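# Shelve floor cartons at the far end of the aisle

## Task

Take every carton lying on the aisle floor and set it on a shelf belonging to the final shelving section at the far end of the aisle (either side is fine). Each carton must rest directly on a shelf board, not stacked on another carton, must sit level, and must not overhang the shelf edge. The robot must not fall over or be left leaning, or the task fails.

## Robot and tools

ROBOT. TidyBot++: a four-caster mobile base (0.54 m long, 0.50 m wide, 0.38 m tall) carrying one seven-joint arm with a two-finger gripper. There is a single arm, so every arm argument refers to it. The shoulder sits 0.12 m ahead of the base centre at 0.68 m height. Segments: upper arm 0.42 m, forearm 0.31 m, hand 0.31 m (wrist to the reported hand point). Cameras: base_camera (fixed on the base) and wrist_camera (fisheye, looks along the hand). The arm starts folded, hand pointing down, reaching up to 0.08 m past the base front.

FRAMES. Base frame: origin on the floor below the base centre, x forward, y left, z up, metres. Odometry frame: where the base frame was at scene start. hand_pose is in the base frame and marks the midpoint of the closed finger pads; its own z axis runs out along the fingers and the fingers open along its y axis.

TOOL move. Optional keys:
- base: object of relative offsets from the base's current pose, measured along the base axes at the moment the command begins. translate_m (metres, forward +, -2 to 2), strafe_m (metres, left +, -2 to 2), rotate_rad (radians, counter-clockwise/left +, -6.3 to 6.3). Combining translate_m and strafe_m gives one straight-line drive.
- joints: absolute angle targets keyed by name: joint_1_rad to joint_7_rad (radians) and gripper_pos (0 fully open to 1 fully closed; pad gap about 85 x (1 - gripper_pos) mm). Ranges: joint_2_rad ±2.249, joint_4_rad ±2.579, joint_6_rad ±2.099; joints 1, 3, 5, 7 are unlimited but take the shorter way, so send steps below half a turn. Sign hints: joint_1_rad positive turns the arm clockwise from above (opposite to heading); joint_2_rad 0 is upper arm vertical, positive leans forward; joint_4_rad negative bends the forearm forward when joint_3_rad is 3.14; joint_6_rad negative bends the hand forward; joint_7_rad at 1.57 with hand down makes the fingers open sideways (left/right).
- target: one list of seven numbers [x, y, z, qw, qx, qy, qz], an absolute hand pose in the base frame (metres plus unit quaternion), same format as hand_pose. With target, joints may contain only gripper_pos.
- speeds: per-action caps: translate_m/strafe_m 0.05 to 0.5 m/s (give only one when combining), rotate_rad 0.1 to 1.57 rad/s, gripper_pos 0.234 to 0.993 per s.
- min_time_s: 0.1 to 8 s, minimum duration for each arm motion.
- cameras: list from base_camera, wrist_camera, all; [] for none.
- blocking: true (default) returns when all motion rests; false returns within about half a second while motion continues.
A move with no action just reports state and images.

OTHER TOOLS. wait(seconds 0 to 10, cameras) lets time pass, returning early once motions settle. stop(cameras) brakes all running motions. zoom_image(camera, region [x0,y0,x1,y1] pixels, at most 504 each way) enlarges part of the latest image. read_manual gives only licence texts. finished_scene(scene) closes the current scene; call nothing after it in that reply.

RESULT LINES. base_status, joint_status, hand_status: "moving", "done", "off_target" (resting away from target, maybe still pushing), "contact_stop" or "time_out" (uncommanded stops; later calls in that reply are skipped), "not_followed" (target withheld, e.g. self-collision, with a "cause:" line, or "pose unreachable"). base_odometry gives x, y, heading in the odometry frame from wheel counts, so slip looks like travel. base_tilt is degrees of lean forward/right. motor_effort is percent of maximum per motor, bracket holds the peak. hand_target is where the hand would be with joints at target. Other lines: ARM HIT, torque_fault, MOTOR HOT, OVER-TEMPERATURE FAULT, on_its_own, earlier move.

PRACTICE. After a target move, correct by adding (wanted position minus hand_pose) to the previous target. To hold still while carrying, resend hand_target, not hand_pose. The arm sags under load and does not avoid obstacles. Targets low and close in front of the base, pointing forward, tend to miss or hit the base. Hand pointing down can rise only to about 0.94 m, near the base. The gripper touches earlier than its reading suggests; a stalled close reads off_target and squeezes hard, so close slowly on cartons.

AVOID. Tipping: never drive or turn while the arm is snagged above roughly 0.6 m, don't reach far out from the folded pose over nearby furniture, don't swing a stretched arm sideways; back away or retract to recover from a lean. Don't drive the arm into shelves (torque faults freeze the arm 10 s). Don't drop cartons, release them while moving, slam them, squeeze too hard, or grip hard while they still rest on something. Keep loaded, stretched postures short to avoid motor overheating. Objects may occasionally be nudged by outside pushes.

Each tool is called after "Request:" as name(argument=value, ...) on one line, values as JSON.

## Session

Request:
move(base={"rotate_rad": -1.5}, joints={"joint_1_rad": 0.0, "joint_3_rad": 3.14, "joint_5_rad": 0.0, "joint_6_rad": 0.25, "joint_7_rad": 1.6}, cameras=["all"])

Request:
move(base={"rotate_rad": -1.6}, cameras=["all"])

Request:
move(base={"rotate_rad": -1.6}, cameras=["all"])

Scene clock: 2.30 s.
Motor temperatures (°C): [35 34 33 35 38 37 36]
move: done
base_odometry: x=+0.000 y=+0.000 heading=-1.499
base_tilt: forward=+0.8 right=-0.3
base_status: done
joint_positions: joint_1_rad=-0.008 joint_2_rad=-0.316 joint_3_rad=+3.148 joint_4_rad=-2.543 joint_5_rad=+0.000 joint_6_rad=+0.196 joint_7_rad=+1.586 gripper_pos=+0.002
joint_status: all done
motor_effort: joint_1_rad=+1(2) joint_2_rad=-5(6) joint_3_rad=+0(1) joint_4_rad=+16(16) joint_5_rad=+0(1) joint_6_rad=+9(10) joint_7_rad=-1(1)
hand_pose: x=+0.5162 y=+0.0023 z=+0.7516 quat_wxyz=(+0.002, +0.850, +0.007, +0.527)
hand_target: x=+0.5227 y=+0.0020 z=+0.7661 quat_wxyz=(+0.008, +0.835, +0.013, +0.549)
hand_status: not commanded
pictures: base_camera, wrist_camera

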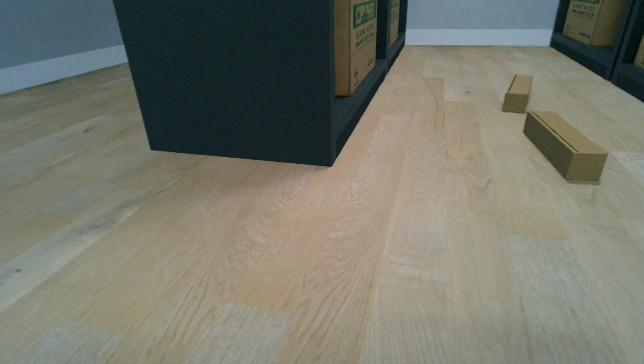

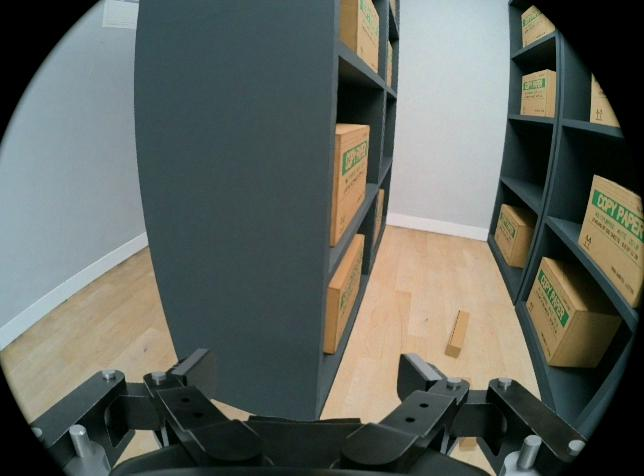

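Scene clock: 4.63 s.
move: done
base_odometry: x=+0.000 y=+0.000 heading=-3.098
base_tilt: forward=+0.8 right=-0.3
base_status: done
joint_positions: joint_1_rad=-0.005 joint_2_rad=-0.316 joint_3_rad=+3.147 joint_4_rad=-2.543 joint_5_rad=+0.000 joint_6_rad=+0.196 joint_7_rad=+1.586 gripper_pos=+0.002
joint_status: not commanded
motor_effort: joint_1_rad=+1(2) joint_2_rad=-5(6) joint_3_rad=+0(1) joint_4_rad=+16(17) joint_5_rad=+0(1) joint_6_rad=+9(10) joint_7_rad=-1(1)
hand_pose: x=+0.5162 y=+0.0014 z=+0.7517 quat_wxyz=(+0.003, +0.850, +0.006, +0.527)
hand_target: x=+0.5227 y=+0.0020 z=+0.7661 quat_wxyz=(+0.008, +0.835, +0.013, +0.549)
hand_status: not commanded
pictures: base_camera, wrist_camera

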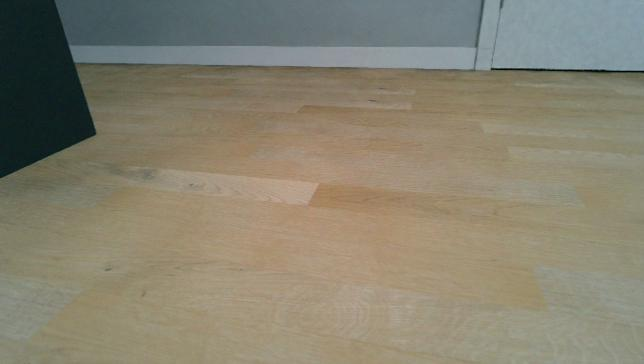

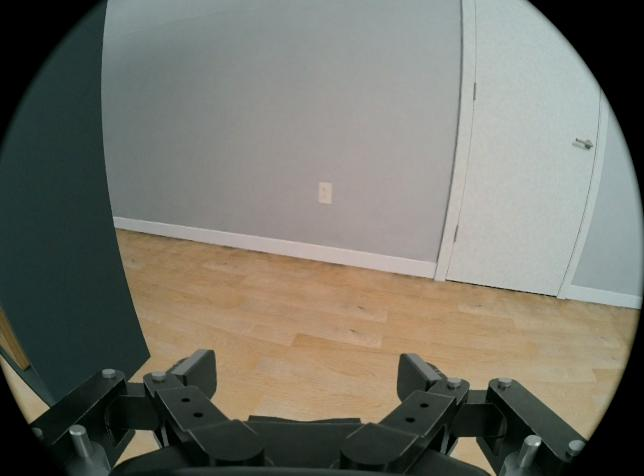

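Scene clock: 6.97 s.
move: done
base_odometry: x=+0.000 y=+0.000 heading=+1.586
base_tilt: forward=+0.8 right=-0.3
base_status: done
joint_positions: joint_1_rad=-0.004 joint_2_rad=-0.316 joint_3_rad=+3.147 joint_4_rad=-2.543 joint_5_rad=+0.000 joint_6_rad=+0.196 joint_7_rad=+1.586 gripper_pos=+0.002
joint_status: not commanded
motor_effort: joint_1_rad=+0(2) joint_2_rad=-5(6) joint_3_rad=+0(1) joint_4_rad=+16(16) joint_5_rad=+0(1) joint_6_rad=+9(10) joint_7_rad=-1(1)
hand_pose: x=+0.5162 y=+0.0009 z=+0.7517 quat_wxyz=(+0.004, +0.850, +0.006, +0.527)
hand_target: x=+0.5227 y=+0.0020 z=+0.7661 quat_wxyz=(+0.008, +0.835, +0.013, +0.549)
hand_status: not commanded
pictures: base_camera, wrist_camera

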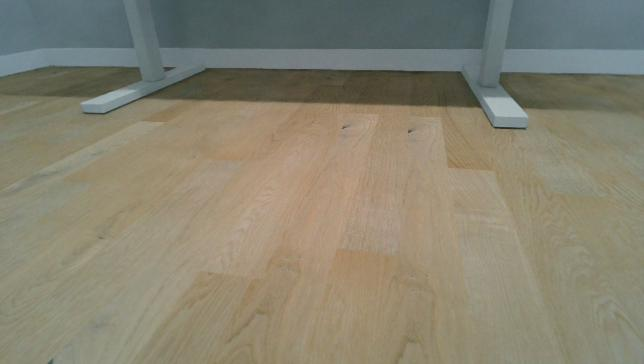

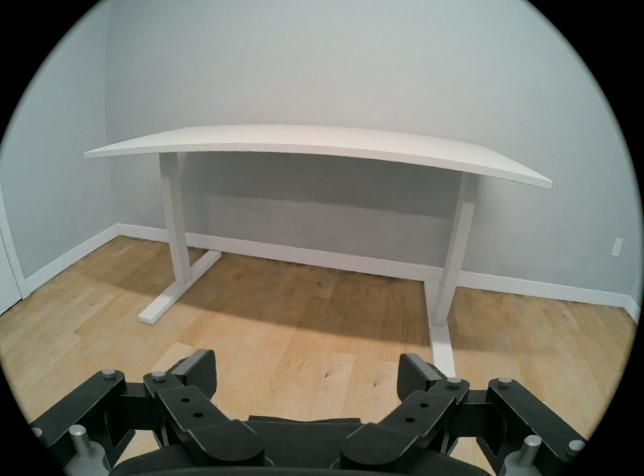

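Request:
move(base={"translate_m": -0.28, "strafe_m": 0.223, "rotate_rad": 2.92}, cameras=["all"])

Scene clock: 21.17 s.
move: done
base_odometry: x=-0.219 y=-0.283 heading=-1.778
base_tilt: forward=+0.8 right=-0.3
base_status: done
joint_positions: joint_1_rad=-0.001 joint_2_rad=-0.314 joint_3_rad=+3.146 joint_4_rad=-2.543 joint_5_rad=+0.000 joint_6_rad=+0.198 joint_7_rad=+1.586 gripper_pos=+0.002
joint_status: not commanded
motor_effort: joint_1_rad=+0(2) joint_2_rad=-5(8) joint_3_rad=+0(2) joint_4_rad=+15(16) joint_5_rad=+0(1) joint_6_rad=+9(10) joint_7_rad=-1(2)
hand_pose: x=+0.5165 y=+0.0000 z=+0.7513 quat_wxyz=(+0.004, +0.850, +0.005, +0.527)
hand_target: x=+0.5227 y=+0.0020 z=+0.7661 quat_wxyz=(+0.008, +0.835, +0.013, +0.549)
hand_status: not commanded
pictures: base_camera, wrist_camera

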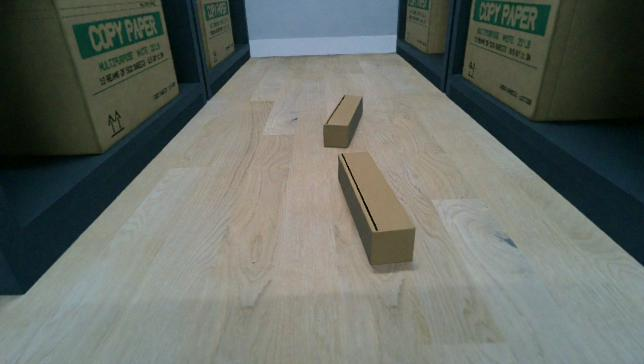

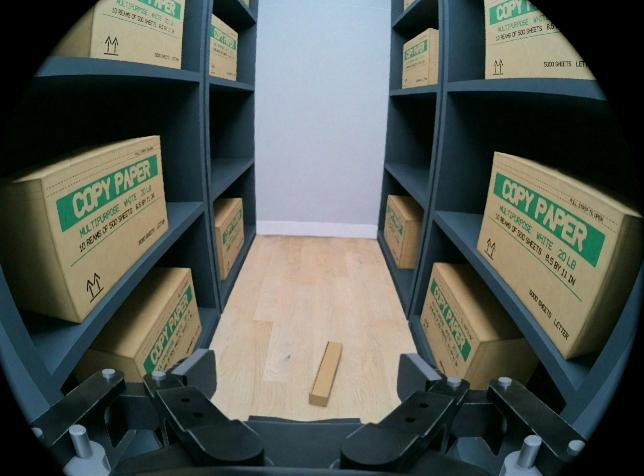

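Request:
move(base={"translate_m": 0.078, "strafe_m": -0.164}, joints={"joint_1_rad": -0.165, "joint_2_rad": 1.655, "joint_3_rad": 3.14, "joint_4_rad": -1.85, "joint_5_rad": 0.0, "joint_6_rad": 1.09, "joint_7_rad": 1.6}, min_time_s=2, cameras=["all"])

Scene clock: 45.17 s.
move: done
base_odometry: x=-0.396 y=-0.326 heading=-1.778
base_tilt: forward=+0.9 right=-0.3
base_status: done
joint_positions: joint_1_rad=-0.151 joint_2_rad=+1.641 joint_3_rad=+3.146 joint_4_rad=-1.874 joint_5_rad=+0.000 joint_6_rad=+1.035 joint_7_rad=+1.586 gripper_pos=+0.002
joint_status: all done
motor_effort: joint_1_rad=+0(3) joint_2_rad=-29(34) joint_3_rad=-1(2) joint_4_rad=-2(16) joint_5_rad=-1(2) joint_6_rad=+7(10) joint_7_rad=+0(2)
hand_pose: x=+0.6100 y=+0.0740 z=+0.1141 quat_wxyz=(-0.020, +0.942, +0.079, +0.324)
hand_target: x=+0.6260 y=+0.0866 z=+0.1199 quat_wxyz=(-0.025, +0.930, +0.090, +0.354)
hand_status: not commanded
pictures: base_camera, wrist_camera

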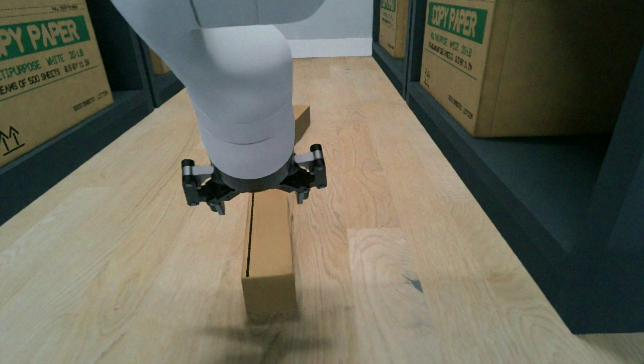

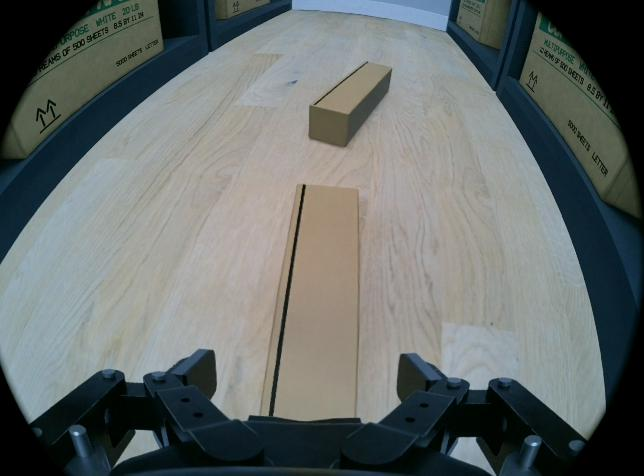

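Request:
move(base={"strafe_m": 0.038}, joints={"joint_1_rad": -0.06}, cameras=["wrist_camera"])

Scene clock: 54.77 s.
move: done
base_odometry: x=-0.358 y=-0.334 heading=-1.778
base_tilt: forward=+0.9 right=-0.3
base_status: done
joint_positions: joint_1_rad=-0.070 joint_2_rad=+1.641 joint_3_rad=+3.145 joint_4_rad=-1.873 joint_5_rad=+0.000 joint_6_rad=+1.037 joint_7_rad=+1.586 gripper_pos=+0.002
joint_status: all done
motor_effort: joint_1_rad=-1(2) joint_2_rad=-30(31) joint_3_rad=-1(2) joint_4_rad=-2(2) joint_5_rad=+0(1) joint_6_rad=+6(7) joint_7_rad=-1(1)
hand_pose: x=+0.6155 y=+0.0343 z=+0.1146 quat_wxyz=(-0.007, +0.944, +0.041, +0.327)
hand_target: x=+0.6323 y=+0.0330 z=+0.1199 quat_wxyz=(-0.006, +0.934, +0.041, +0.355)
hand_status: not commanded

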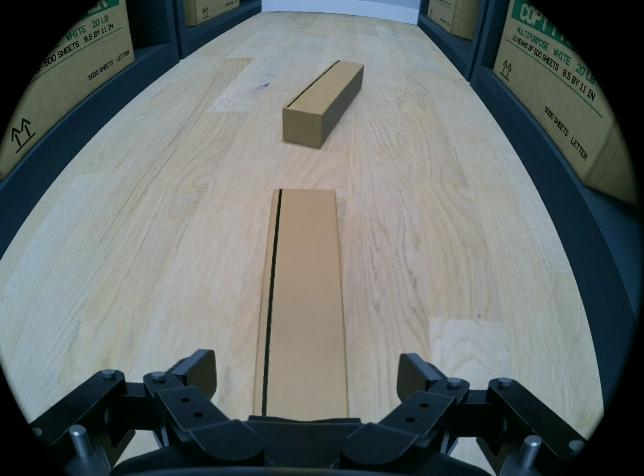

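Request:
move(base={"translate_m": -0.018}, joints={"joint_2_rad": 1.841, "joint_4_rad": -1.617, "joint_6_rad": 0.96}, min_time_s=1.5, cameras=["wrist_camera"])

Request:
move(joints={"gripper_pos": 0.37}, speeds={"gripper_pos": 0.234}, cameras=["wrist_camera"])

Scene clock: 67.50 s.
move: done
base_odometry: x=-0.354 y=-0.316 heading=-1.778
base_tilt: forward=+0.8 right=-0.3
base_status: done
joint_positions: joint_1_rad=-0.068 joint_2_rad=+1.825 joint_3_rad=+3.145 joint_4_rad=-1.638 joint_5_rad=+0.000 joint_6_rad=+1.006 joint_7_rad=+1.586 gripper_pos=+0.002
joint_status: all done
motor_effort: joint_1_rad=-1(3) joint_2_rad=-29(31) joint_3_rad=-1(2) joint_4_rad=-1(3) joint_5_rad=-1(1) joint_6_rad=+7(8) joint_7_rad=+0(1)
hand_pose: x=+0.6224 y=+0.0338 z=+0.0365 quat_wxyz=(-0.007, +0.941, +0.040, +0.335)
hand_target: x=+0.6125 y=+0.0318 z=+0.0217 quat_wxyz=(-0.006, +0.948, +0.042, +0.316)
hand_status: not commanded

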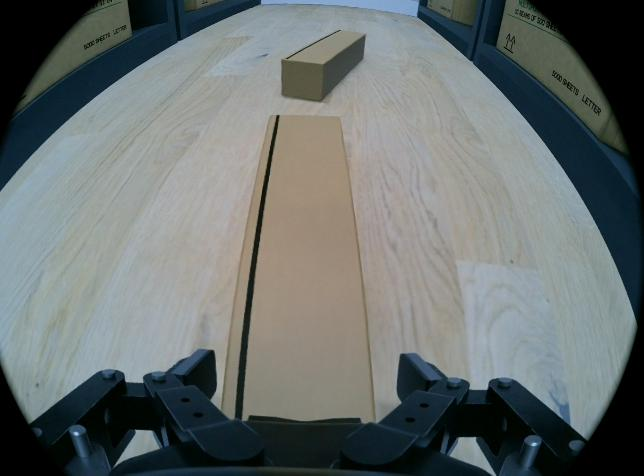

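Scene clock: 70.30 s.
move: done
base_odometry: x=-0.354 y=-0.316 heading=-1.778
base_tilt: forward=+0.8 right=-0.3
base_status: not commanded
joint_positions: joint_1_rad=-0.068 joint_2_rad=+1.824 joint_3_rad=+3.145 joint_4_rad=-1.638 joint_5_rad=+0.000 joint_6_rad=+1.006 joint_7_rad=+1.586 gripper_pos=+0.367
joint_status: all done
motor_effort: joint_1_rad=+1(1) joint_2_rad=-24(30) joint_3_rad=-1(1) joint_4_rad=-1(2) joint_5_rad=-1(1) joint_6_rad=+2(8) joint_7_rad=+0(2)
hand_pose: x=+0.6229 y=+0.0338 z=+0.0368 quat_wxyz=(-0.007, +0.941, +0.040, +0.336)
hand_target: x=+0.6125 y=+0.0318 z=+0.0217 quat_wxyz=(-0.006, +0.948, +0.042, +0.316)
hand_status: not commanded

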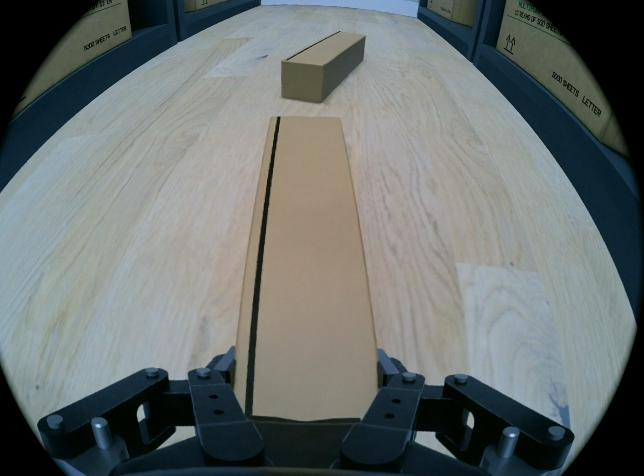

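Request:
move(base={"strafe_m": -0.187}, joints={"joint_1_rad": 0.02, "joint_2_rad": 1.66, "joint_4_rad": -1.8, "joint_6_rad": 0.96}, min_time_s=1.5, cameras=["all"])

Request:
move(joints={"joint_2_rad": 1.838, "joint_4_rad": -1.62, "joint_6_rad": 0.96}, min_time_s=1.5, cameras=["all"])

Scene clock: 80.40 s.
move: done
base_odometry: x=-0.538 y=-0.278 heading=-1.778
base_tilt: forward=+0.8 right=-0.3
base_status: done
joint_positions: joint_1_rad=+0.006 joint_2_rad=+1.685 joint_3_rad=+3.141 joint_4_rad=-1.778 joint_5_rad=+0.000 joint_6_rad=+0.998 joint_7_rad=+1.586 gripper_pos=+0.367
joint_status: all done
motor_effort: joint_1_rad=+0(3) joint_2_rad=-30(31) joint_3_rad=-1(3) joint_4_rad=-1(2) joint_5_rad=-1(2) joint_6_rad=+8(9) joint_7_rad=-1(2)
hand_pose: x=+0.6330 y=-0.0012 z=+0.0930 quat_wxyz=(+0.003, +0.943, +0.004, +0.332)
hand_target: x=+0.6259 y=-0.0079 z=+0.0964 quat_wxyz=(+0.007, +0.949, +0.004, +0.315)
hand_status: not commanded
pictures: base_camera, wrist_camera

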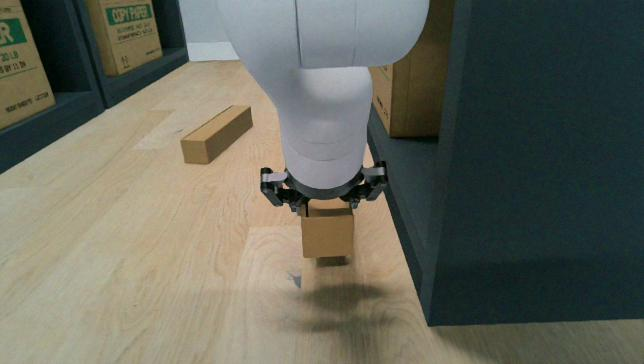

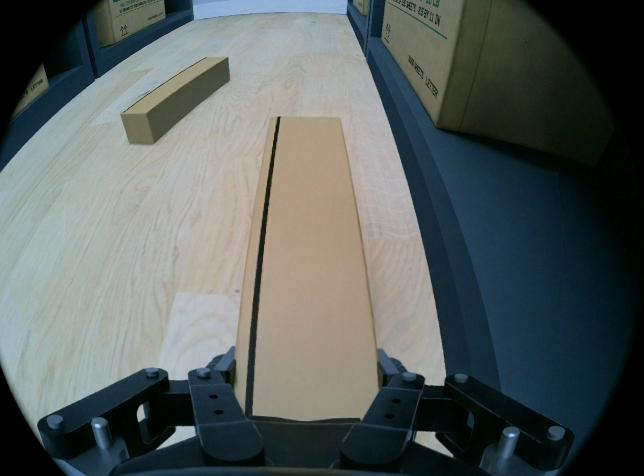

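Scene clock: 82.20 s.
move: done
base_odometry: x=-0.538 y=-0.278 heading=-1.778
base_tilt: forward=+0.8 right=-0.3
base_status: not commanded
joint_positions: joint_1_rad=+0.006 joint_2_rad=+1.820 joint_3_rad=+3.141 joint_4_rad=-1.642 joint_5_rad=+0.000 joint_6_rad=+0.998 joint_7_rad=+1.586 gripper_pos=+0.367
joint_status: all done
motor_effort: joint_1_rad=+0(1) joint_2_rad=-26(32) joint_3_rad=-1(1) joint_4_rad=-1(2) joint_5_rad=-1(1) joint_6_rad=+4(8) joint_7_rad=-1(1)
hand_pose: x=+0.6227 y=-0.0014 z=+0.0371 quat_wxyz=(+0.003, +0.943, +0.004, +0.332)
hand_target: x=+0.6137 y=-0.0077 z=+0.0230 quat_wxyz=(+0.007, +0.949, +0.004, +0.316)
hand_status: not commanded
pictures: base_camera, wrist_camera

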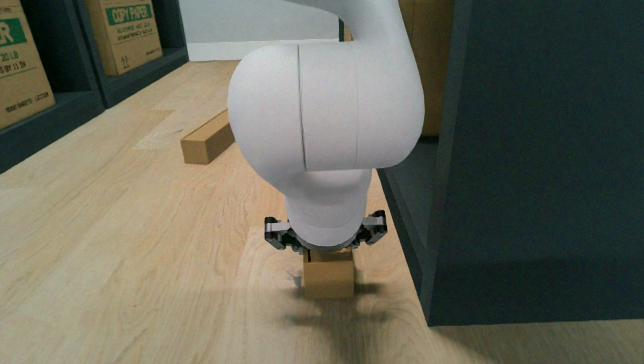

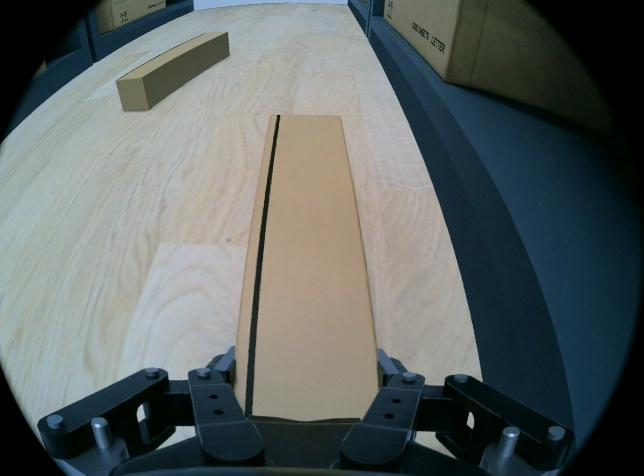

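Request:
move(joints={"gripper_pos": 0.05}, speeds={"gripper_pos": 0.3})

Request:
move(joints={"joint_2_rad": 1.62, "joint_4_rad": -1.85, "joint_6_rad": 1.04}, min_time_s=1)

Request:
move(base={"translate_m": 0.293, "strafe_m": 0.378}, joints={"joint_1_rad": 0.19, "joint_2_rad": 1.6, "joint_4_rad": -1.49, "joint_6_rad": 0.594}, min_time_s=1.5, cameras=["all"])

Scene clock: 97.27 s.
move: done
base_odometry: x=-0.538 y=-0.278 heading=-1.778
base_tilt: forward=+0.8 right=-0.3
base_status: not commanded
joint_positions: joint_1_rad=+0.006 joint_2_rad=+1.822 joint_3_rad=+3.141 joint_4_rad=-1.641 joint_5_rad=+0.000 joint_6_rad=+0.996 joint_7_rad=+1.586 gripper_pos=+0.054
joint_status: all done
motor_effort: joint_1_rad=+0(1) joint_2_rad=-29(30) joint_3_rad=-1(1) joint_4_rad=-1(2) joint_5_rad=+0(1) joint_6_rad=+6(7) joint_7_rad=+0(1)
hand_pose: x=+0.6216 y=-0.0015 z=+0.0358 quat_wxyz=(+0.003, +0.944, +0.004, +0.331)
hand_target: x=+0.6137 y=-0.0077 z=+0.0230 quat_wxyz=(+0.007, +0.949, +0.004, +0.316)
hand_status: not commanded
pictures: none

Scene clock: 98.57 s.
move: done
base_odometry: x=-0.538 y=-0.278 heading=-1.778
base_tilt: forward=+0.8 right=-0.3
base_status: not commanded
joint_positions: joint_1_rad=+0.006 joint_2_rad=+1.633 joint_3_rad=+3.141 joint_4_rad=-1.825 joint_5_rad=+0.000 joint_6_rad=+1.000 joint_7_rad=+1.586 gripper_pos=+0.054
joint_status: all done
motor_effort: joint_1_rad=-1(1) joint_2_rad=-30(31) joint_3_rad=-1(1) joint_4_rad=-1(2) joint_5_rad=+0(1) joint_6_rad=+7(8) joint_7_rad=-1(1)
hand_pose: x=+0.6376 y=-0.0015 z=+0.1155 quat_wxyz=(+0.003, +0.942, +0.004, +0.335)
hand_target: x=+0.6411 y=-0.0083 z=+0.1278 quat_wxyz=(+0.008, +0.937, +0.004, +0.348)
hand_status: not commanded
pictures: none

Scene clock: 100.90 s.
move: done
base_odometry: x=-0.228 y=-0.643 heading=-1.779
base_tilt: forward=+0.9 right=-0.3
base_status: done
joint_positions: joint_1_rad=+0.182 joint_2_rad=+1.619 joint_3_rad=+3.139 joint_4_rad=-1.507 joint_5_rad=+0.000 joint_6_rad=+0.643 joint_7_rad=+1.586 gripper_pos=+0.054
joint_status: all done
motor_effort: joint_1_rad=+0(4) joint_2_rad=-34(35) joint_3_rad=-1(3) joint_4_rad=+4(4) joint_5_rad=+0(1) joint_6_rad=+6(8) joint_7_rad=+0(1)
hand_pose: x=+0.7250 y=-0.1085 z=+0.1011 quat_wxyz=(+0.031, +0.943, -0.079, +0.322)
hand_target: x=+0.7323 y=-0.1157 z=+0.1070 quat_wxyz=(+0.034, +0.945, -0.076, +0.315)
hand_status: not commanded
pictures: base_camera, wrist_camera

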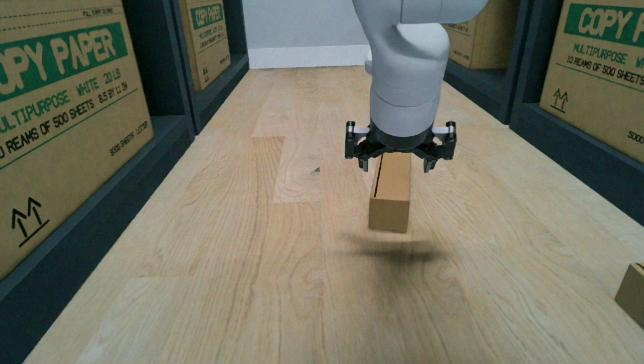

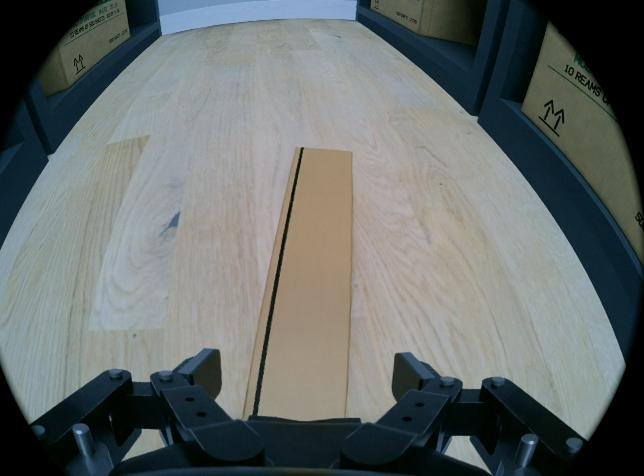

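Request:
move(base={"translate_m": 0.15, "strafe_m": 0.014}, joints={"joint_1_rad": 0.257, "joint_2_rad": 1.645, "joint_4_rad": -1.88, "joint_6_rad": 1.076}, min_time_s=1.5, cameras=["all"])

Scene clock: 121.23 s.
move: done
base_odometry: x=-0.245 y=-0.792 heading=-1.778
base_tilt: forward=+0.8 right=-0.3
base_status: done
joint_positions: joint_1_rad=+0.246 joint_2_rad=+1.629 joint_3_rad=+3.139 joint_4_rad=-1.860 joint_5_rad=+0.000 joint_6_rad=+1.020 joint_7_rad=+1.586 gripper_pos=+0.054
joint_status: all done
motor_effort: joint_1_rad=+0(2) joint_2_rad=-29(37) joint_3_rad=-1(2) joint_4_rad=-1(5) joint_5_rad=+0(1) joint_6_rad=+7(8) joint_7_rad=+0(1)
hand_pose: x=+0.6112 y=-0.1210 z=+0.1183 quat_wxyz=(+0.042, +0.938, -0.109, +0.327)
hand_target: x=+0.6039 y=-0.1252 z=+0.1195 quat_wxyz=(+0.048, +0.935, -0.107, +0.336)
hand_status: not commanded
pictures: base_camera, wrist_camera

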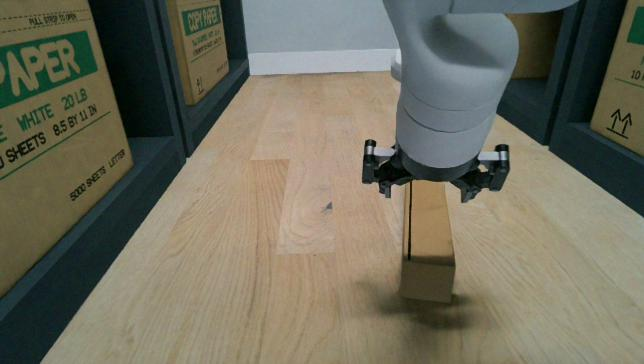

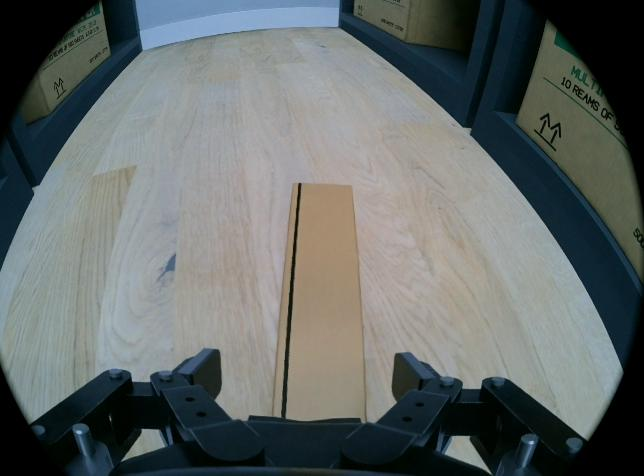

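Request:
move(base={"strafe_m": -0.011}, joints={"joint_2_rad": 1.74, "joint_4_rad": -1.74, "joint_6_rad": 1.0}, min_time_s=1, cameras=["wrist_camera"])

Scene clock: 133.00 s.
move: done
base_odometry: x=-0.256 y=-0.790 heading=-1.778
base_tilt: forward=+0.8 right=-0.3
base_status: done
joint_positions: joint_1_rad=+0.255 joint_2_rad=+1.721 joint_3_rad=+3.139 joint_4_rad=-1.761 joint_5_rad=+0.000 joint_6_rad=+1.022 joint_7_rad=+1.586 gripper_pos=+0.054
joint_status: all done
motor_effort: joint_1_rad=+0(3) joint_2_rad=-30(31) joint_3_rad=-1(2) joint_4_rad=-1(3) joint_5_rad=+0(1) joint_6_rad=+7(8) joint_7_rad=-1(1)
hand_pose: x=+0.6106 y=-0.1255 z=+0.0809 quat_wxyz=(+0.044, +0.936, -0.113, +0.331)
hand_target: x=+0.6047 y=-0.1254 z=+0.0688 quat_wxyz=(+0.046, +0.940, -0.108, +0.322)
hand_status: not commanded

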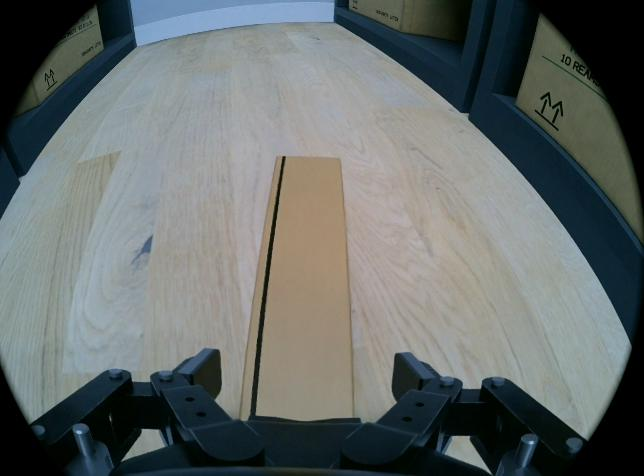

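Request:
move(joints={"joint_2_rad": 1.84, "joint_4_rad": -1.615, "joint_6_rad": 0.96}, min_time_s=1.2)

Request:
move(joints={"gripper_pos": 0.37}, speeds={"gripper_pos": 0.234}, cameras=["wrist_camera"])

Scene clock: 137.70 s.
move: done
base_odometry: x=-0.256 y=-0.790 heading=-1.778
base_tilt: forward=+0.9 right=-0.3
base_status: not commanded
joint_positions: joint_1_rad=+0.255 joint_2_rad=+1.821 joint_3_rad=+3.139 joint_4_rad=-1.637 joint_5_rad=+0.000 joint_6_rad=+1.008 joint_7_rad=+1.586 gripper_pos=+0.054
joint_status: all done
motor_effort: joint_1_rad=+0(1) joint_2_rad=-29(30) joint_3_rad=-1(1) joint_4_rad=-1(2) joint_5_rad=+0(1) joint_6_rad=+6(8) joint_7_rad=+0(1)
hand_pose: x=+0.6117 y=-0.1259 z=+0.0393 quat_wxyz=(+0.045, +0.934, -0.113, +0.336)
hand_target: x=+0.5995 y=-0.1241 z=+0.0224 quat_wxyz=(+0.045, +0.942, -0.108, +0.315)
hand_status: not commanded
pictures: none

Scene clock: 140.23 s.
move: done
base_odometry: x=-0.256 y=-0.790 heading=-1.778
base_tilt: forward=+0.8 right=-0.3
base_status: not commanded
joint_positions: joint_1_rad=+0.255 joint_2_rad=+1.820 joint_3_rad=+3.139 joint_4_rad=-1.637 joint_5_rad=+0.000 joint_6_rad=+1.008 joint_7_rad=+1.586 gripper_pos=+0.368
joint_status: all done
motor_effort: joint_1_rad=+0(1) joint_2_rad=-23(30) joint_3_rad=-1(1) joint_4_rad=-1(1) joint_5_rad=+0(1) joint_6_rad=+2(8) joint_7_rad=+0(1)
hand_pose: x=+0.6120 y=-0.1260 z=+0.0395 quat_wxyz=(+0.045, +0.934, -0.113, +0.336)
hand_target: x=+0.5995 y=-0.1241 z=+0.0224 quat_wxyz=(+0.045, +0.942, -0.108, +0.315)
hand_status: not commanded

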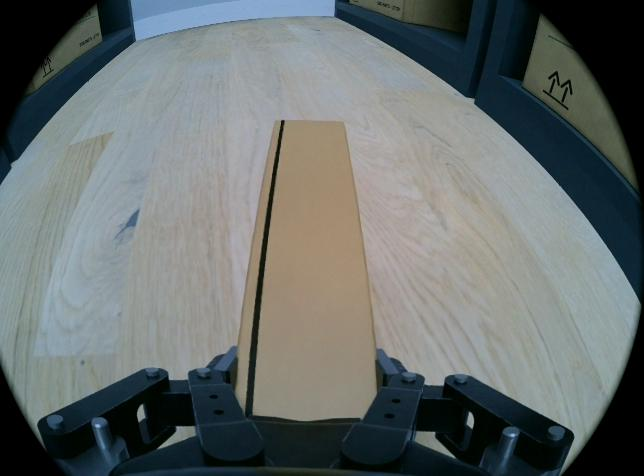

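Request:
move(joints={"joint_1_rad": 0.02, "joint_2_rad": -0.13, "joint_4_rad": -2.398, "joint_6_rad": -0.25}, min_time_s=2.5, blocking=false)

Request:
move(base={"translate_m": 0.976, "strafe_m": -0.03}, cameras=["all"])

Scene clock: 155.53 s.
move: moving
base_odometry: x=-0.256 y=-0.790 heading=-1.778
base_tilt: forward=+0.9 right=-0.3
base_status: not commanded
joint_positions: joint_1_rad=+0.254 joint_2_rad=+1.763 joint_3_rad=+3.139 joint_4_rad=-1.650 joint_5_rad=+0.000 joint_6_rad=+0.926 joint_7_rad=+1.586 gripper_pos=+0.368
joint_status: joint_1_rad moving; joint_2_rad moving; joint_4_rad moving; joint_6_rad moving
motor_effort: joint_1_rad=-1(1) joint_2_rad=-33(33) joint_3_rad=-1(1) joint_4_rad=+1(1) joint_5_rad=+0(1) joint_6_rad=+7(7) joint_7_rad=+0(1)
hand_pose: x=+0.6215 y=-0.1277 z=+0.0520 quat_wxyz=(+0.042, +0.940, -0.113, +0.319)
hand_target: x=+0.6356 y=-0.1247 z=+0.0702 quat_wxyz=(+0.042, +0.943, -0.101, +0.314)
hand_status: not commanded
pictures: none

Scene clock: 158.93 s.
move: done
base_odometry: x=-0.486 y=-1.740 heading=-1.778
base_tilt: forward=+0.8 right=-0.3
base_status: done
joint_positions: joint_1_rad=+0.034 joint_2_rad=-0.113 joint_3_rad=+3.139 joint_4_rad=-2.368 joint_5_rad=+0.000 joint_6_rad=-0.204 joint_7_rad=+1.586 gripper_pos=+0.368
joint_status: all done
motor_effort: joint_1_rad=+1(2) joint_2_rad=-10(36) joint_3_rad=-1(2) joint_4_rad=+14(15) joint_5_rad=+0(1) joint_6_rad=+7(9) joint_7_rad=-1(1)
hand_pose: x=+0.5114 y=-0.0109 z=+0.6598 quat_wxyz=(+0.008, +0.942, -0.008, +0.335)
hand_target: x=+0.4872 y=-0.0054 z=+0.6445 quat_wxyz=(+0.007, +0.952, +0.005, +0.307)
hand_status: not commanded
pictures: base_camera, wrist_camera

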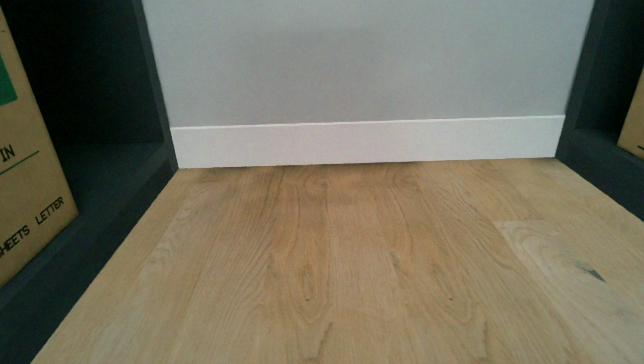

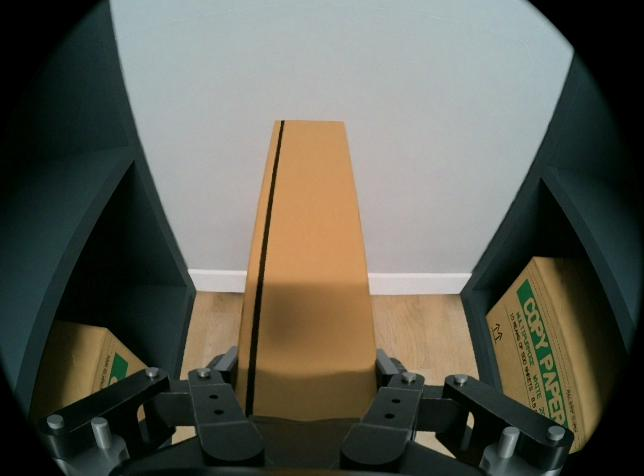

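Request:
move(joints={"joint_1_rad": 0.72}, min_time_s=1.2, cameras=["wrist_camera"])

Request:
move(joints={"joint_1_rad": 1.3}, min_time_s=1.2, cameras=["wrist_camera"])

Scene clock: 169.33 s.
move: done
base_odometry: x=-0.486 y=-1.740 heading=-1.778
base_tilt: forward=+0.8 right=-0.3
base_status: not commanded
joint_positions: joint_1_rad=+0.708 joint_2_rad=-0.113 joint_3_rad=+3.139 joint_4_rad=-2.368 joint_5_rad=+0.000 joint_6_rad=-0.204 joint_7_rad=+1.586 gripper_pos=+0.368
joint_status: all done
motor_effort: joint_1_rad=+0(2) joint_2_rad=-10(11) joint_3_rad=-1(1) joint_4_rad=+14(15) joint_5_rad=+0(1) joint_6_rad=+7(8) joint_7_rad=+0(1)
hand_pose: x=+0.4188 y=-0.2535 z=+0.6598 quat_wxyz=(+0.118, +0.887, -0.319, +0.313)
hand_target: x=+0.3971 y=-0.2413 z=+0.6445 quat_wxyz=(+0.112, +0.896, -0.322, +0.286)
hand_status: not commanded

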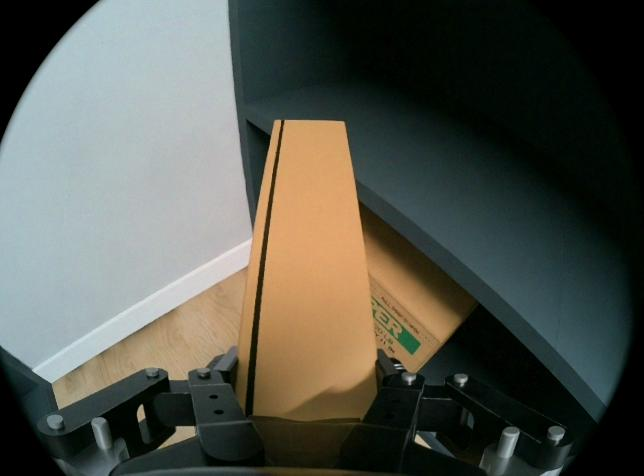

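Scene clock: 171.13 s.
move: done
base_odometry: x=-0.486 y=-1.740 heading=-1.778
base_tilt: forward=+0.8 right=-0.3
base_status: not commanded
joint_positions: joint_1_rad=+1.288 joint_2_rad=-0.113 joint_3_rad=+3.139 joint_4_rad=-2.368 joint_5_rad=+0.000 joint_6_rad=-0.204 joint_7_rad=+1.586 gripper_pos=+0.368
joint_status: all done
motor_effort: joint_1_rad=-1(2) joint_2_rad=-10(11) joint_3_rad=-1(1) joint_4_rad=+15(15) joint_5_rad=+0(1) joint_6_rad=+7(8) joint_7_rad=-1(2)
hand_pose: x=+0.2309 y=-0.3763 z=+0.6598 quat_wxyz=(+0.203, +0.759, -0.559, +0.266)
hand_target: x=+0.2193 y=-0.3543 z=+0.6445 quat_wxyz=(+0.189, +0.766, -0.564, +0.242)
hand_status: not commanded

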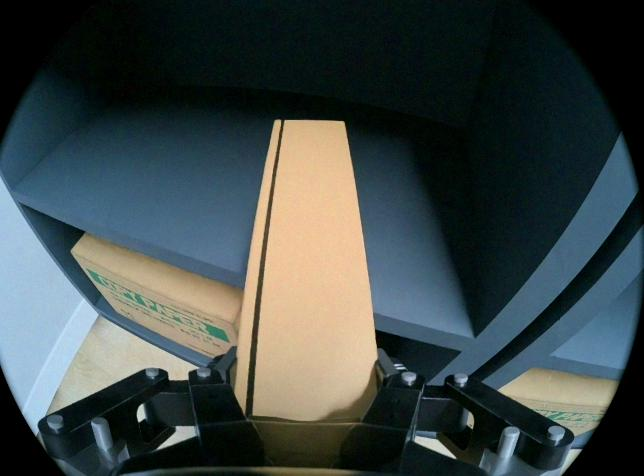

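Request:
move(base={"strafe_m": -0.16}, joints={"joint_2_rad": 0.145, "joint_4_rad": -2.268, "joint_6_rad": 0.01}, min_time_s=1.5)

Request:
move(joints={"joint_2_rad": 0.225, "joint_4_rad": -2.392, "joint_6_rad": 0.17}, min_time_s=1.5, cameras=["wrist_camera"])

Request:
move(joints={"joint_2_rad": 0.255, "joint_4_rad": -2.406, "joint_6_rad": 0.212}, min_time_s=1)

Request:
move(joints={"joint_2_rad": 0.268, "joint_4_rad": -2.412, "joint_6_rad": 0.232}, min_time_s=1)

Scene clock: 179.80 s.
move: done
base_odometry: x=-0.643 y=-1.707 heading=-1.777
base_tilt: forward=+0.8 right=-0.3
base_status: done
joint_positions: joint_1_rad=+1.289 joint_2_rad=+0.134 joint_3_rad=+3.139 joint_4_rad=-2.302 joint_5_rad=+0.000 joint_6_rad=-0.047 joint_7_rad=+1.586 gripper_pos=+0.368
joint_status: all done
motor_effort: joint_1_rad=-1(1) joint_2_rad=-16(17) joint_3_rad=-1(1) joint_4_rad=+13(16) joint_5_rad=+0(1) joint_6_rad=+6(8) joint_7_rad=-1(1)
hand_pose: x=+0.2466 y=-0.4320 z=+0.6131 quat_wxyz=(+0.196, +0.761, -0.562, +0.257)
hand_target: x=+0.2493 y=-0.4616 z=+0.6334 quat_wxyz=(+0.222, +0.751, -0.553, +0.284)
hand_status: not commanded
pictures: none

Scene clock: 181.60 s.
move: done
base_odometry: x=-0.643 y=-1.707 heading=-1.777
base_tilt: forward=+0.8 right=-0.3
base_status: not commanded
joint_positions: joint_1_rad=+1.289 joint_2_rad=+0.211 joint_3_rad=+3.139 joint_4_rad=-2.365 joint_5_rad=+0.000 joint_6_rad=+0.112 joint_7_rad=+1.586 gripper_pos=+0.368
joint_status: all done
motor_effort: joint_1_rad=+0(1) joint_2_rad=-17(18) joint_3_rad=-1(1) joint_4_rad=+11(13) joint_5_rad=+0(1) joint_6_rad=+7(8) joint_7_rad=+0(2)
hand_pose: x=+0.2470 y=-0.4333 z=+0.5853 quat_wxyz=(+0.201, +0.759, -0.560, +0.265)
hand_target: x=+0.2415 y=-0.4336 z=+0.5807 quat_wxyz=(+0.210, +0.757, -0.558, +0.268)
hand_status: not commanded

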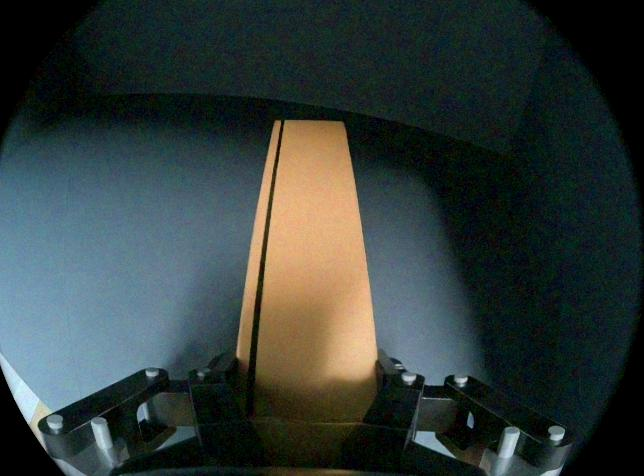

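Scene clock: 182.90 s.
move: done
base_odometry: x=-0.643 y=-1.707 heading=-1.777
base_tilt: forward=+0.8 right=-0.3
base_status: not commanded
joint_positions: joint_1_rad=+1.289 joint_2_rad=+0.239 joint_3_rad=+3.139 joint_4_rad=-2.377 joint_5_rad=+0.000 joint_6_rad=+0.155 joint_7_rad=+1.586 gripper_pos=+0.368
joint_status: all done
motor_effort: joint_1_rad=+0(1) joint_2_rad=-18(18) joint_3_rad=-1(1) joint_4_rad=+10(12) joint_5_rad=+0(0) joint_6_rad=+7(8) joint_7_rad=+0(1)
hand_pose: x=+0.2475 y=-0.4348 z=+0.5770 quat_wxyz=(+0.202, +0.758, -0.560, +0.266)
hand_target: x=+0.2414 y=-0.4332 z=+0.5706 quat_wxyz=(+0.209, +0.757, -0.558, +0.267)
hand_status: not commanded
pictures: none

Scene clock: 184.20 s.
move: done
base_odometry: x=-0.643 y=-1.707 heading=-1.777
base_tilt: forward=+0.8 right=-0.3
base_status: not commanded
joint_positions: joint_1_rad=+1.289 joint_2_rad=+0.248 joint_3_rad=+3.139 joint_4_rad=-2.382 joint_5_rad=+0.000 joint_6_rad=+0.177 joint_7_rad=+1.586 gripper_pos=+0.368
joint_status: all done
motor_effort: joint_1_rad=+0(1) joint_2_rad=-17(18) joint_3_rad=+0(1) joint_4_rad=+10(12) joint_5_rad=+0(1) joint_6_rad=+7(8) joint_7_rad=+0(1)
hand_pose: x=+0.2479 y=-0.4361 z=+0.5749 quat_wxyz=(+0.204, +0.757, -0.559, +0.268)
hand_target: x=+0.2415 y=-0.4334 z=+0.5667 quat_wxyz=(+0.209, +0.757, -0.558, +0.268)
hand_status: not commanded
pictures: none

Request:
move(joints={"gripper_pos": 0.25}, speeds={"gripper_pos": 0.234}, cameras=["wrist_camera"])

Request:
move(joints={"gripper_pos": 0.05}, speeds={"gripper_pos": 0.5})

Request:
move(joints={"joint_2_rad": -0.13, "joint_4_rad": -2.29, "joint_6_rad": -0.33}, min_time_s=1.5, cameras=["wrist_camera"])

Request:
move(base={"strafe_m": 0.12}, joints={"joint_1_rad": 0.0})

Scene clock: 191.20 s.
move: done
base_odometry: x=-0.643 y=-1.707 heading=-1.777
base_tilt: forward=+0.8 right=-0.3
base_status: not commanded
joint_positions: joint_1_rad=+1.289 joint_2_rad=+0.250 joint_3_rad=+3.139 joint_4_rad=-2.382 joint_5_rad=+0.000 joint_6_rad=+0.179 joint_7_rad=+1.586 gripper_pos=+0.253
joint_status: all done
motor_effort: joint_1_rad=+1(1) joint_2_rad=-17(18) joint_3_rad=-1(1) joint_4_rad=+10(11) joint_5_rad=+0(1) joint_6_rad=+7(7) joint_7_rad=-1(1)
hand_pose: x=+0.2479 y=-0.4362 z=+0.5743 quat_wxyz=(+0.204, +0.758, -0.559, +0.268)
hand_target: x=+0.2415 y=-0.4334 z=+0.5667 quat_wxyz=(+0.209, +0.757, -0.558, +0.268)
hand_status: not commanded

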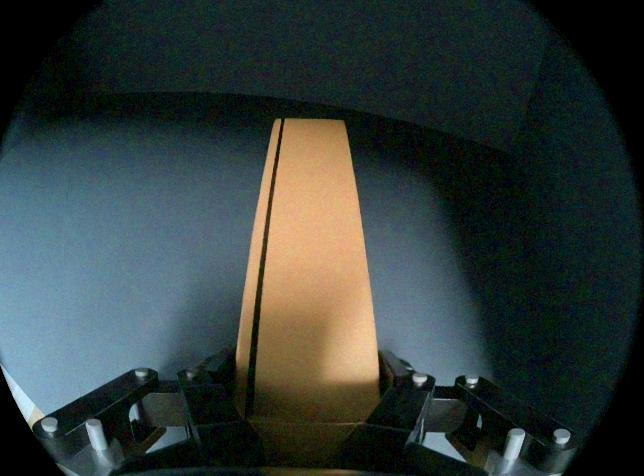

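Scene clock: 192.23 s.
move: done
base_odometry: x=-0.643 y=-1.707 heading=-1.777
base_tilt: forward=+0.8 right=-0.3
base_status: not commanded
joint_positions: joint_1_rad=+1.289 joint_2_rad=+0.250 joint_3_rad=+3.139 joint_4_rad=-2.382 joint_5_rad=+0.000 joint_6_rad=+0.179 joint_7_rad=+1.586 gripper_pos=+0.054
joint_status: all done
motor_effort: joint_1_rad=+0(2) joint_2_rad=-17(18) joint_3_rad=-1(1) joint_4_rad=+11(11) joint_5_rad=+0(1) joint_6_rad=+7(8) joint_7_rad=+0(1)
hand_pose: x=+0.2479 y=-0.4362 z=+0.5743 quat_wxyz=(+0.204, +0.758, -0.559, +0.268)
hand_target: x=+0.2415 y=-0.4334 z=+0.5667 quat_wxyz=(+0.209, +0.757, -0.558, +0.268)
hand_status: not commanded
pictures: none

Scene clock: 194.37 s.
move: done
base_odometry: x=-0.643 y=-1.707 heading=-1.777
base_tilt: forward=+0.8 right=-0.3
base_status: not commanded
joint_positions: joint_1_rad=+1.289 joint_2_rad=-0.120 joint_3_rad=+3.139 joint_4_rad=-2.325 joint_5_rad=+0.000 joint_6_rad=-0.280 joint_7_rad=+1.586 gripper_pos=+0.054
joint_status: all done
motor_effort: joint_1_rad=-1(1) joint_2_rad=-10(19) joint_3_rad=+0(1) joint_4_rad=+15(15) joint_5_rad=+0(1) joint_6_rad=+7(8) joint_7_rad=-1(1)
hand_pose: x=+0.2305 y=-0.3768 z=+0.6669 quat_wxyz=(+0.196, +0.762, -0.562, +0.257)
hand_target: x=+0.2267 y=-0.3806 z=+0.6768 quat_wxyz=(+0.197, +0.763, -0.562, +0.252)
hand_status: not commanded

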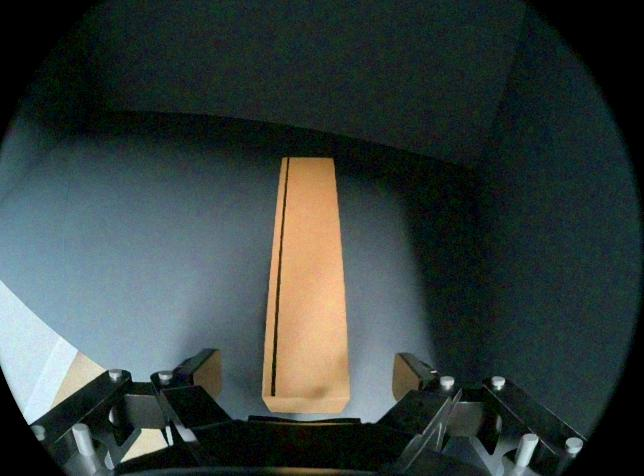

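Scene clock: 196.93 s.
move: done
base_odometry: x=-0.525 y=-1.732 heading=-1.777
base_tilt: forward=+0.8 right=-0.3
base_status: done
joint_positions: joint_1_rad=+0.013 joint_2_rad=-0.127 joint_3_rad=+3.139 joint_4_rad=-2.320 joint_5_rad=+0.000 joint_6_rad=-0.285 joint_7_rad=+1.586 gripper_pos=+0.054
joint_status: all done
motor_effort: joint_1_rad=-1(2) joint_2_rad=-10(12) joint_3_rad=+0(1) joint_4_rad=+15(16) joint_5_rad=+0(1) joint_6_rad=+6(7) joint_7_rad=-1(1)
hand_pose: x=+0.5129 y=-0.0026 z=+0.6708 quat_wxyz=(+0.004, +0.945, +0.002, +0.326)
hand_target: x=+0.5146 y=+0.0020 z=+0.6768 quat_wxyz=(+0.005, +0.947, +0.015, +0.320)
hand_status: not commanded
pictures: none

Request:
move(base={"translate_m": -0.3, "strafe_m": 0.042})

Request:
move(base={"translate_m": -1.12}, cameras=["base_camera"])

Request:
move(base={"strafe_m": -0.354}, joints={"joint_1_rad": 0.0, "joint_2_rad": 1.655, "joint_4_rad": -1.85, "joint_6_rad": 1.09, "gripper_pos": 0.02}, min_time_s=1.5, cameras=["all"])

Scene clock: 207.83 s.
move: done
base_odometry: x=-0.422 y=-1.447 heading=-1.778
base_tilt: forward=+0.8 right=-0.3
base_status: done
joint_positions: joint_1_rad=+0.012 joint_2_rad=-0.132 joint_3_rad=+3.139 joint_4_rad=-2.318 joint_5_rad=+0.000 joint_6_rad=-0.289 joint_7_rad=+1.586 gripper_pos=+0.054
joint_status: not commanded
motor_effort: joint_1_rad=-1(1) joint_2_rad=-10(12) joint_3_rad=+0(1) joint_4_rad=+15(16) joint_5_rad=+0(1) joint_6_rad=+7(8) joint_7_rad=+0(2)
hand_pose: x=+0.5127 y=-0.0023 z=+0.6728 quat_wxyz=(+0.004, +0.945, +0.003, +0.327)
hand_target: x=+0.5146 y=+0.0020 z=+0.6768 quat_wxyz=(+0.005, +0.947, +0.015, +0.320)
hand_status: not commanded
pictures: none

Scene clock: 211.40 s.
move: done
base_odometry: x=-0.192 y=-0.350 heading=-1.778
base_tilt: forward=+0.8 right=-0.3
base_status: done
joint_positions: joint_1_rad=+0.012 joint_2_rad=-0.131 joint_3_rad=+3.139 joint_4_rad=-2.317 joint_5_rad=+0.000 joint_6_rad=-0.289 joint_7_rad=+1.586 gripper_pos=+0.054
joint_status: not commanded
motor_effort: joint_1_rad=-1(1) joint_2_rad=-10(12) joint_3_rad=+0(1) joint_4_rad=+16(16) joint_5_rad=+0(1) joint_6_rad=+7(8) joint_7_rad=+0(1)
hand_pose: x=+0.5131 y=-0.0023 z=+0.6729 quat_wxyz=(+0.004, +0.945, +0.003, +0.327)
hand_target: x=+0.5146 y=+0.0020 z=+0.6768 quat_wxyz=(+0.005, +0.947, +0.015, +0.320)
hand_status: not commanded

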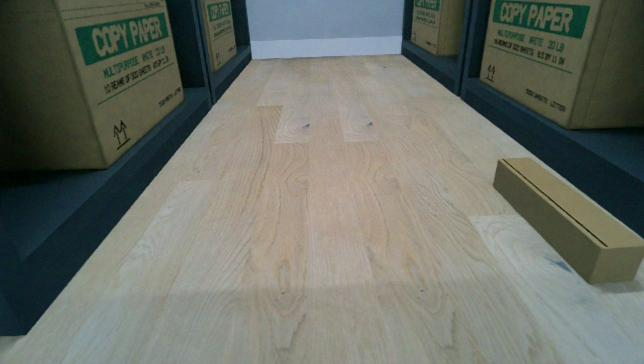

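Scene clock: 214.70 s.
move: done
base_odometry: x=-0.538 y=-0.277 heading=-1.778
base_tilt: forward=+0.8 right=-0.3
base_status: done
joint_positions: joint_1_rad=+0.006 joint_2_rad=+1.640 joint_3_rad=+3.141 joint_4_rad=-1.874 joint_5_rad=+0.000 joint_6_rad=+1.034 joint_7_rad=+1.586 gripper_pos=+0.022
joint_status: all done
motor_effort: joint_1_rad=+0(3) joint_2_rad=-29(34) joint_3_rad=-1(2) joint_4_rad=-2(15) joint_5_rad=+0(1) joint_6_rad=+7(8) joint_7_rad=-1(1)
hand_pose: x=+0.6156 y=-0.0013 z=+0.1142 quat_wxyz=(+0.003, +0.946, +0.004, +0.325)
hand_target: x=+0.6333 y=+0.0022 z=+0.1199 quat_wxyz=(+0.004, +0.935, +0.013, +0.355)
hand_status: not commanded
pictures: base_camera, wrist_camera

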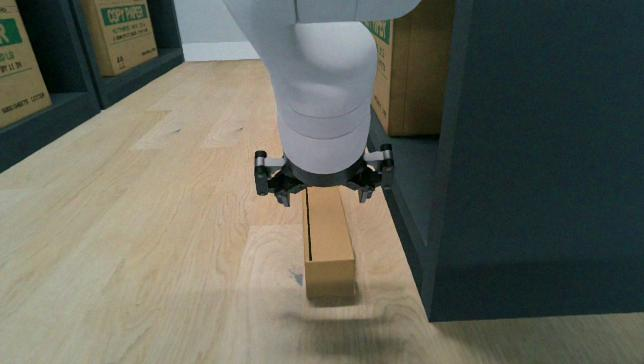

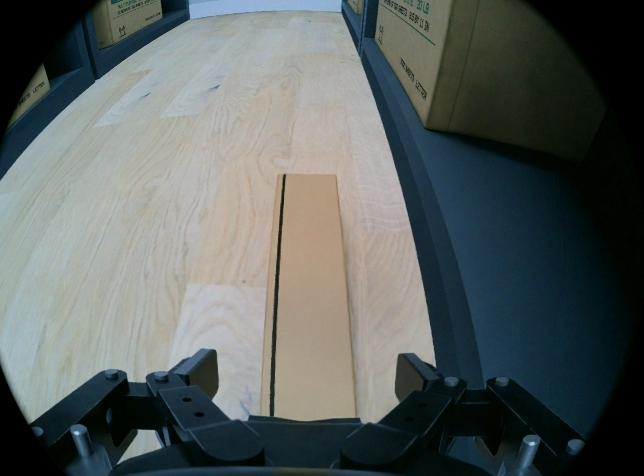

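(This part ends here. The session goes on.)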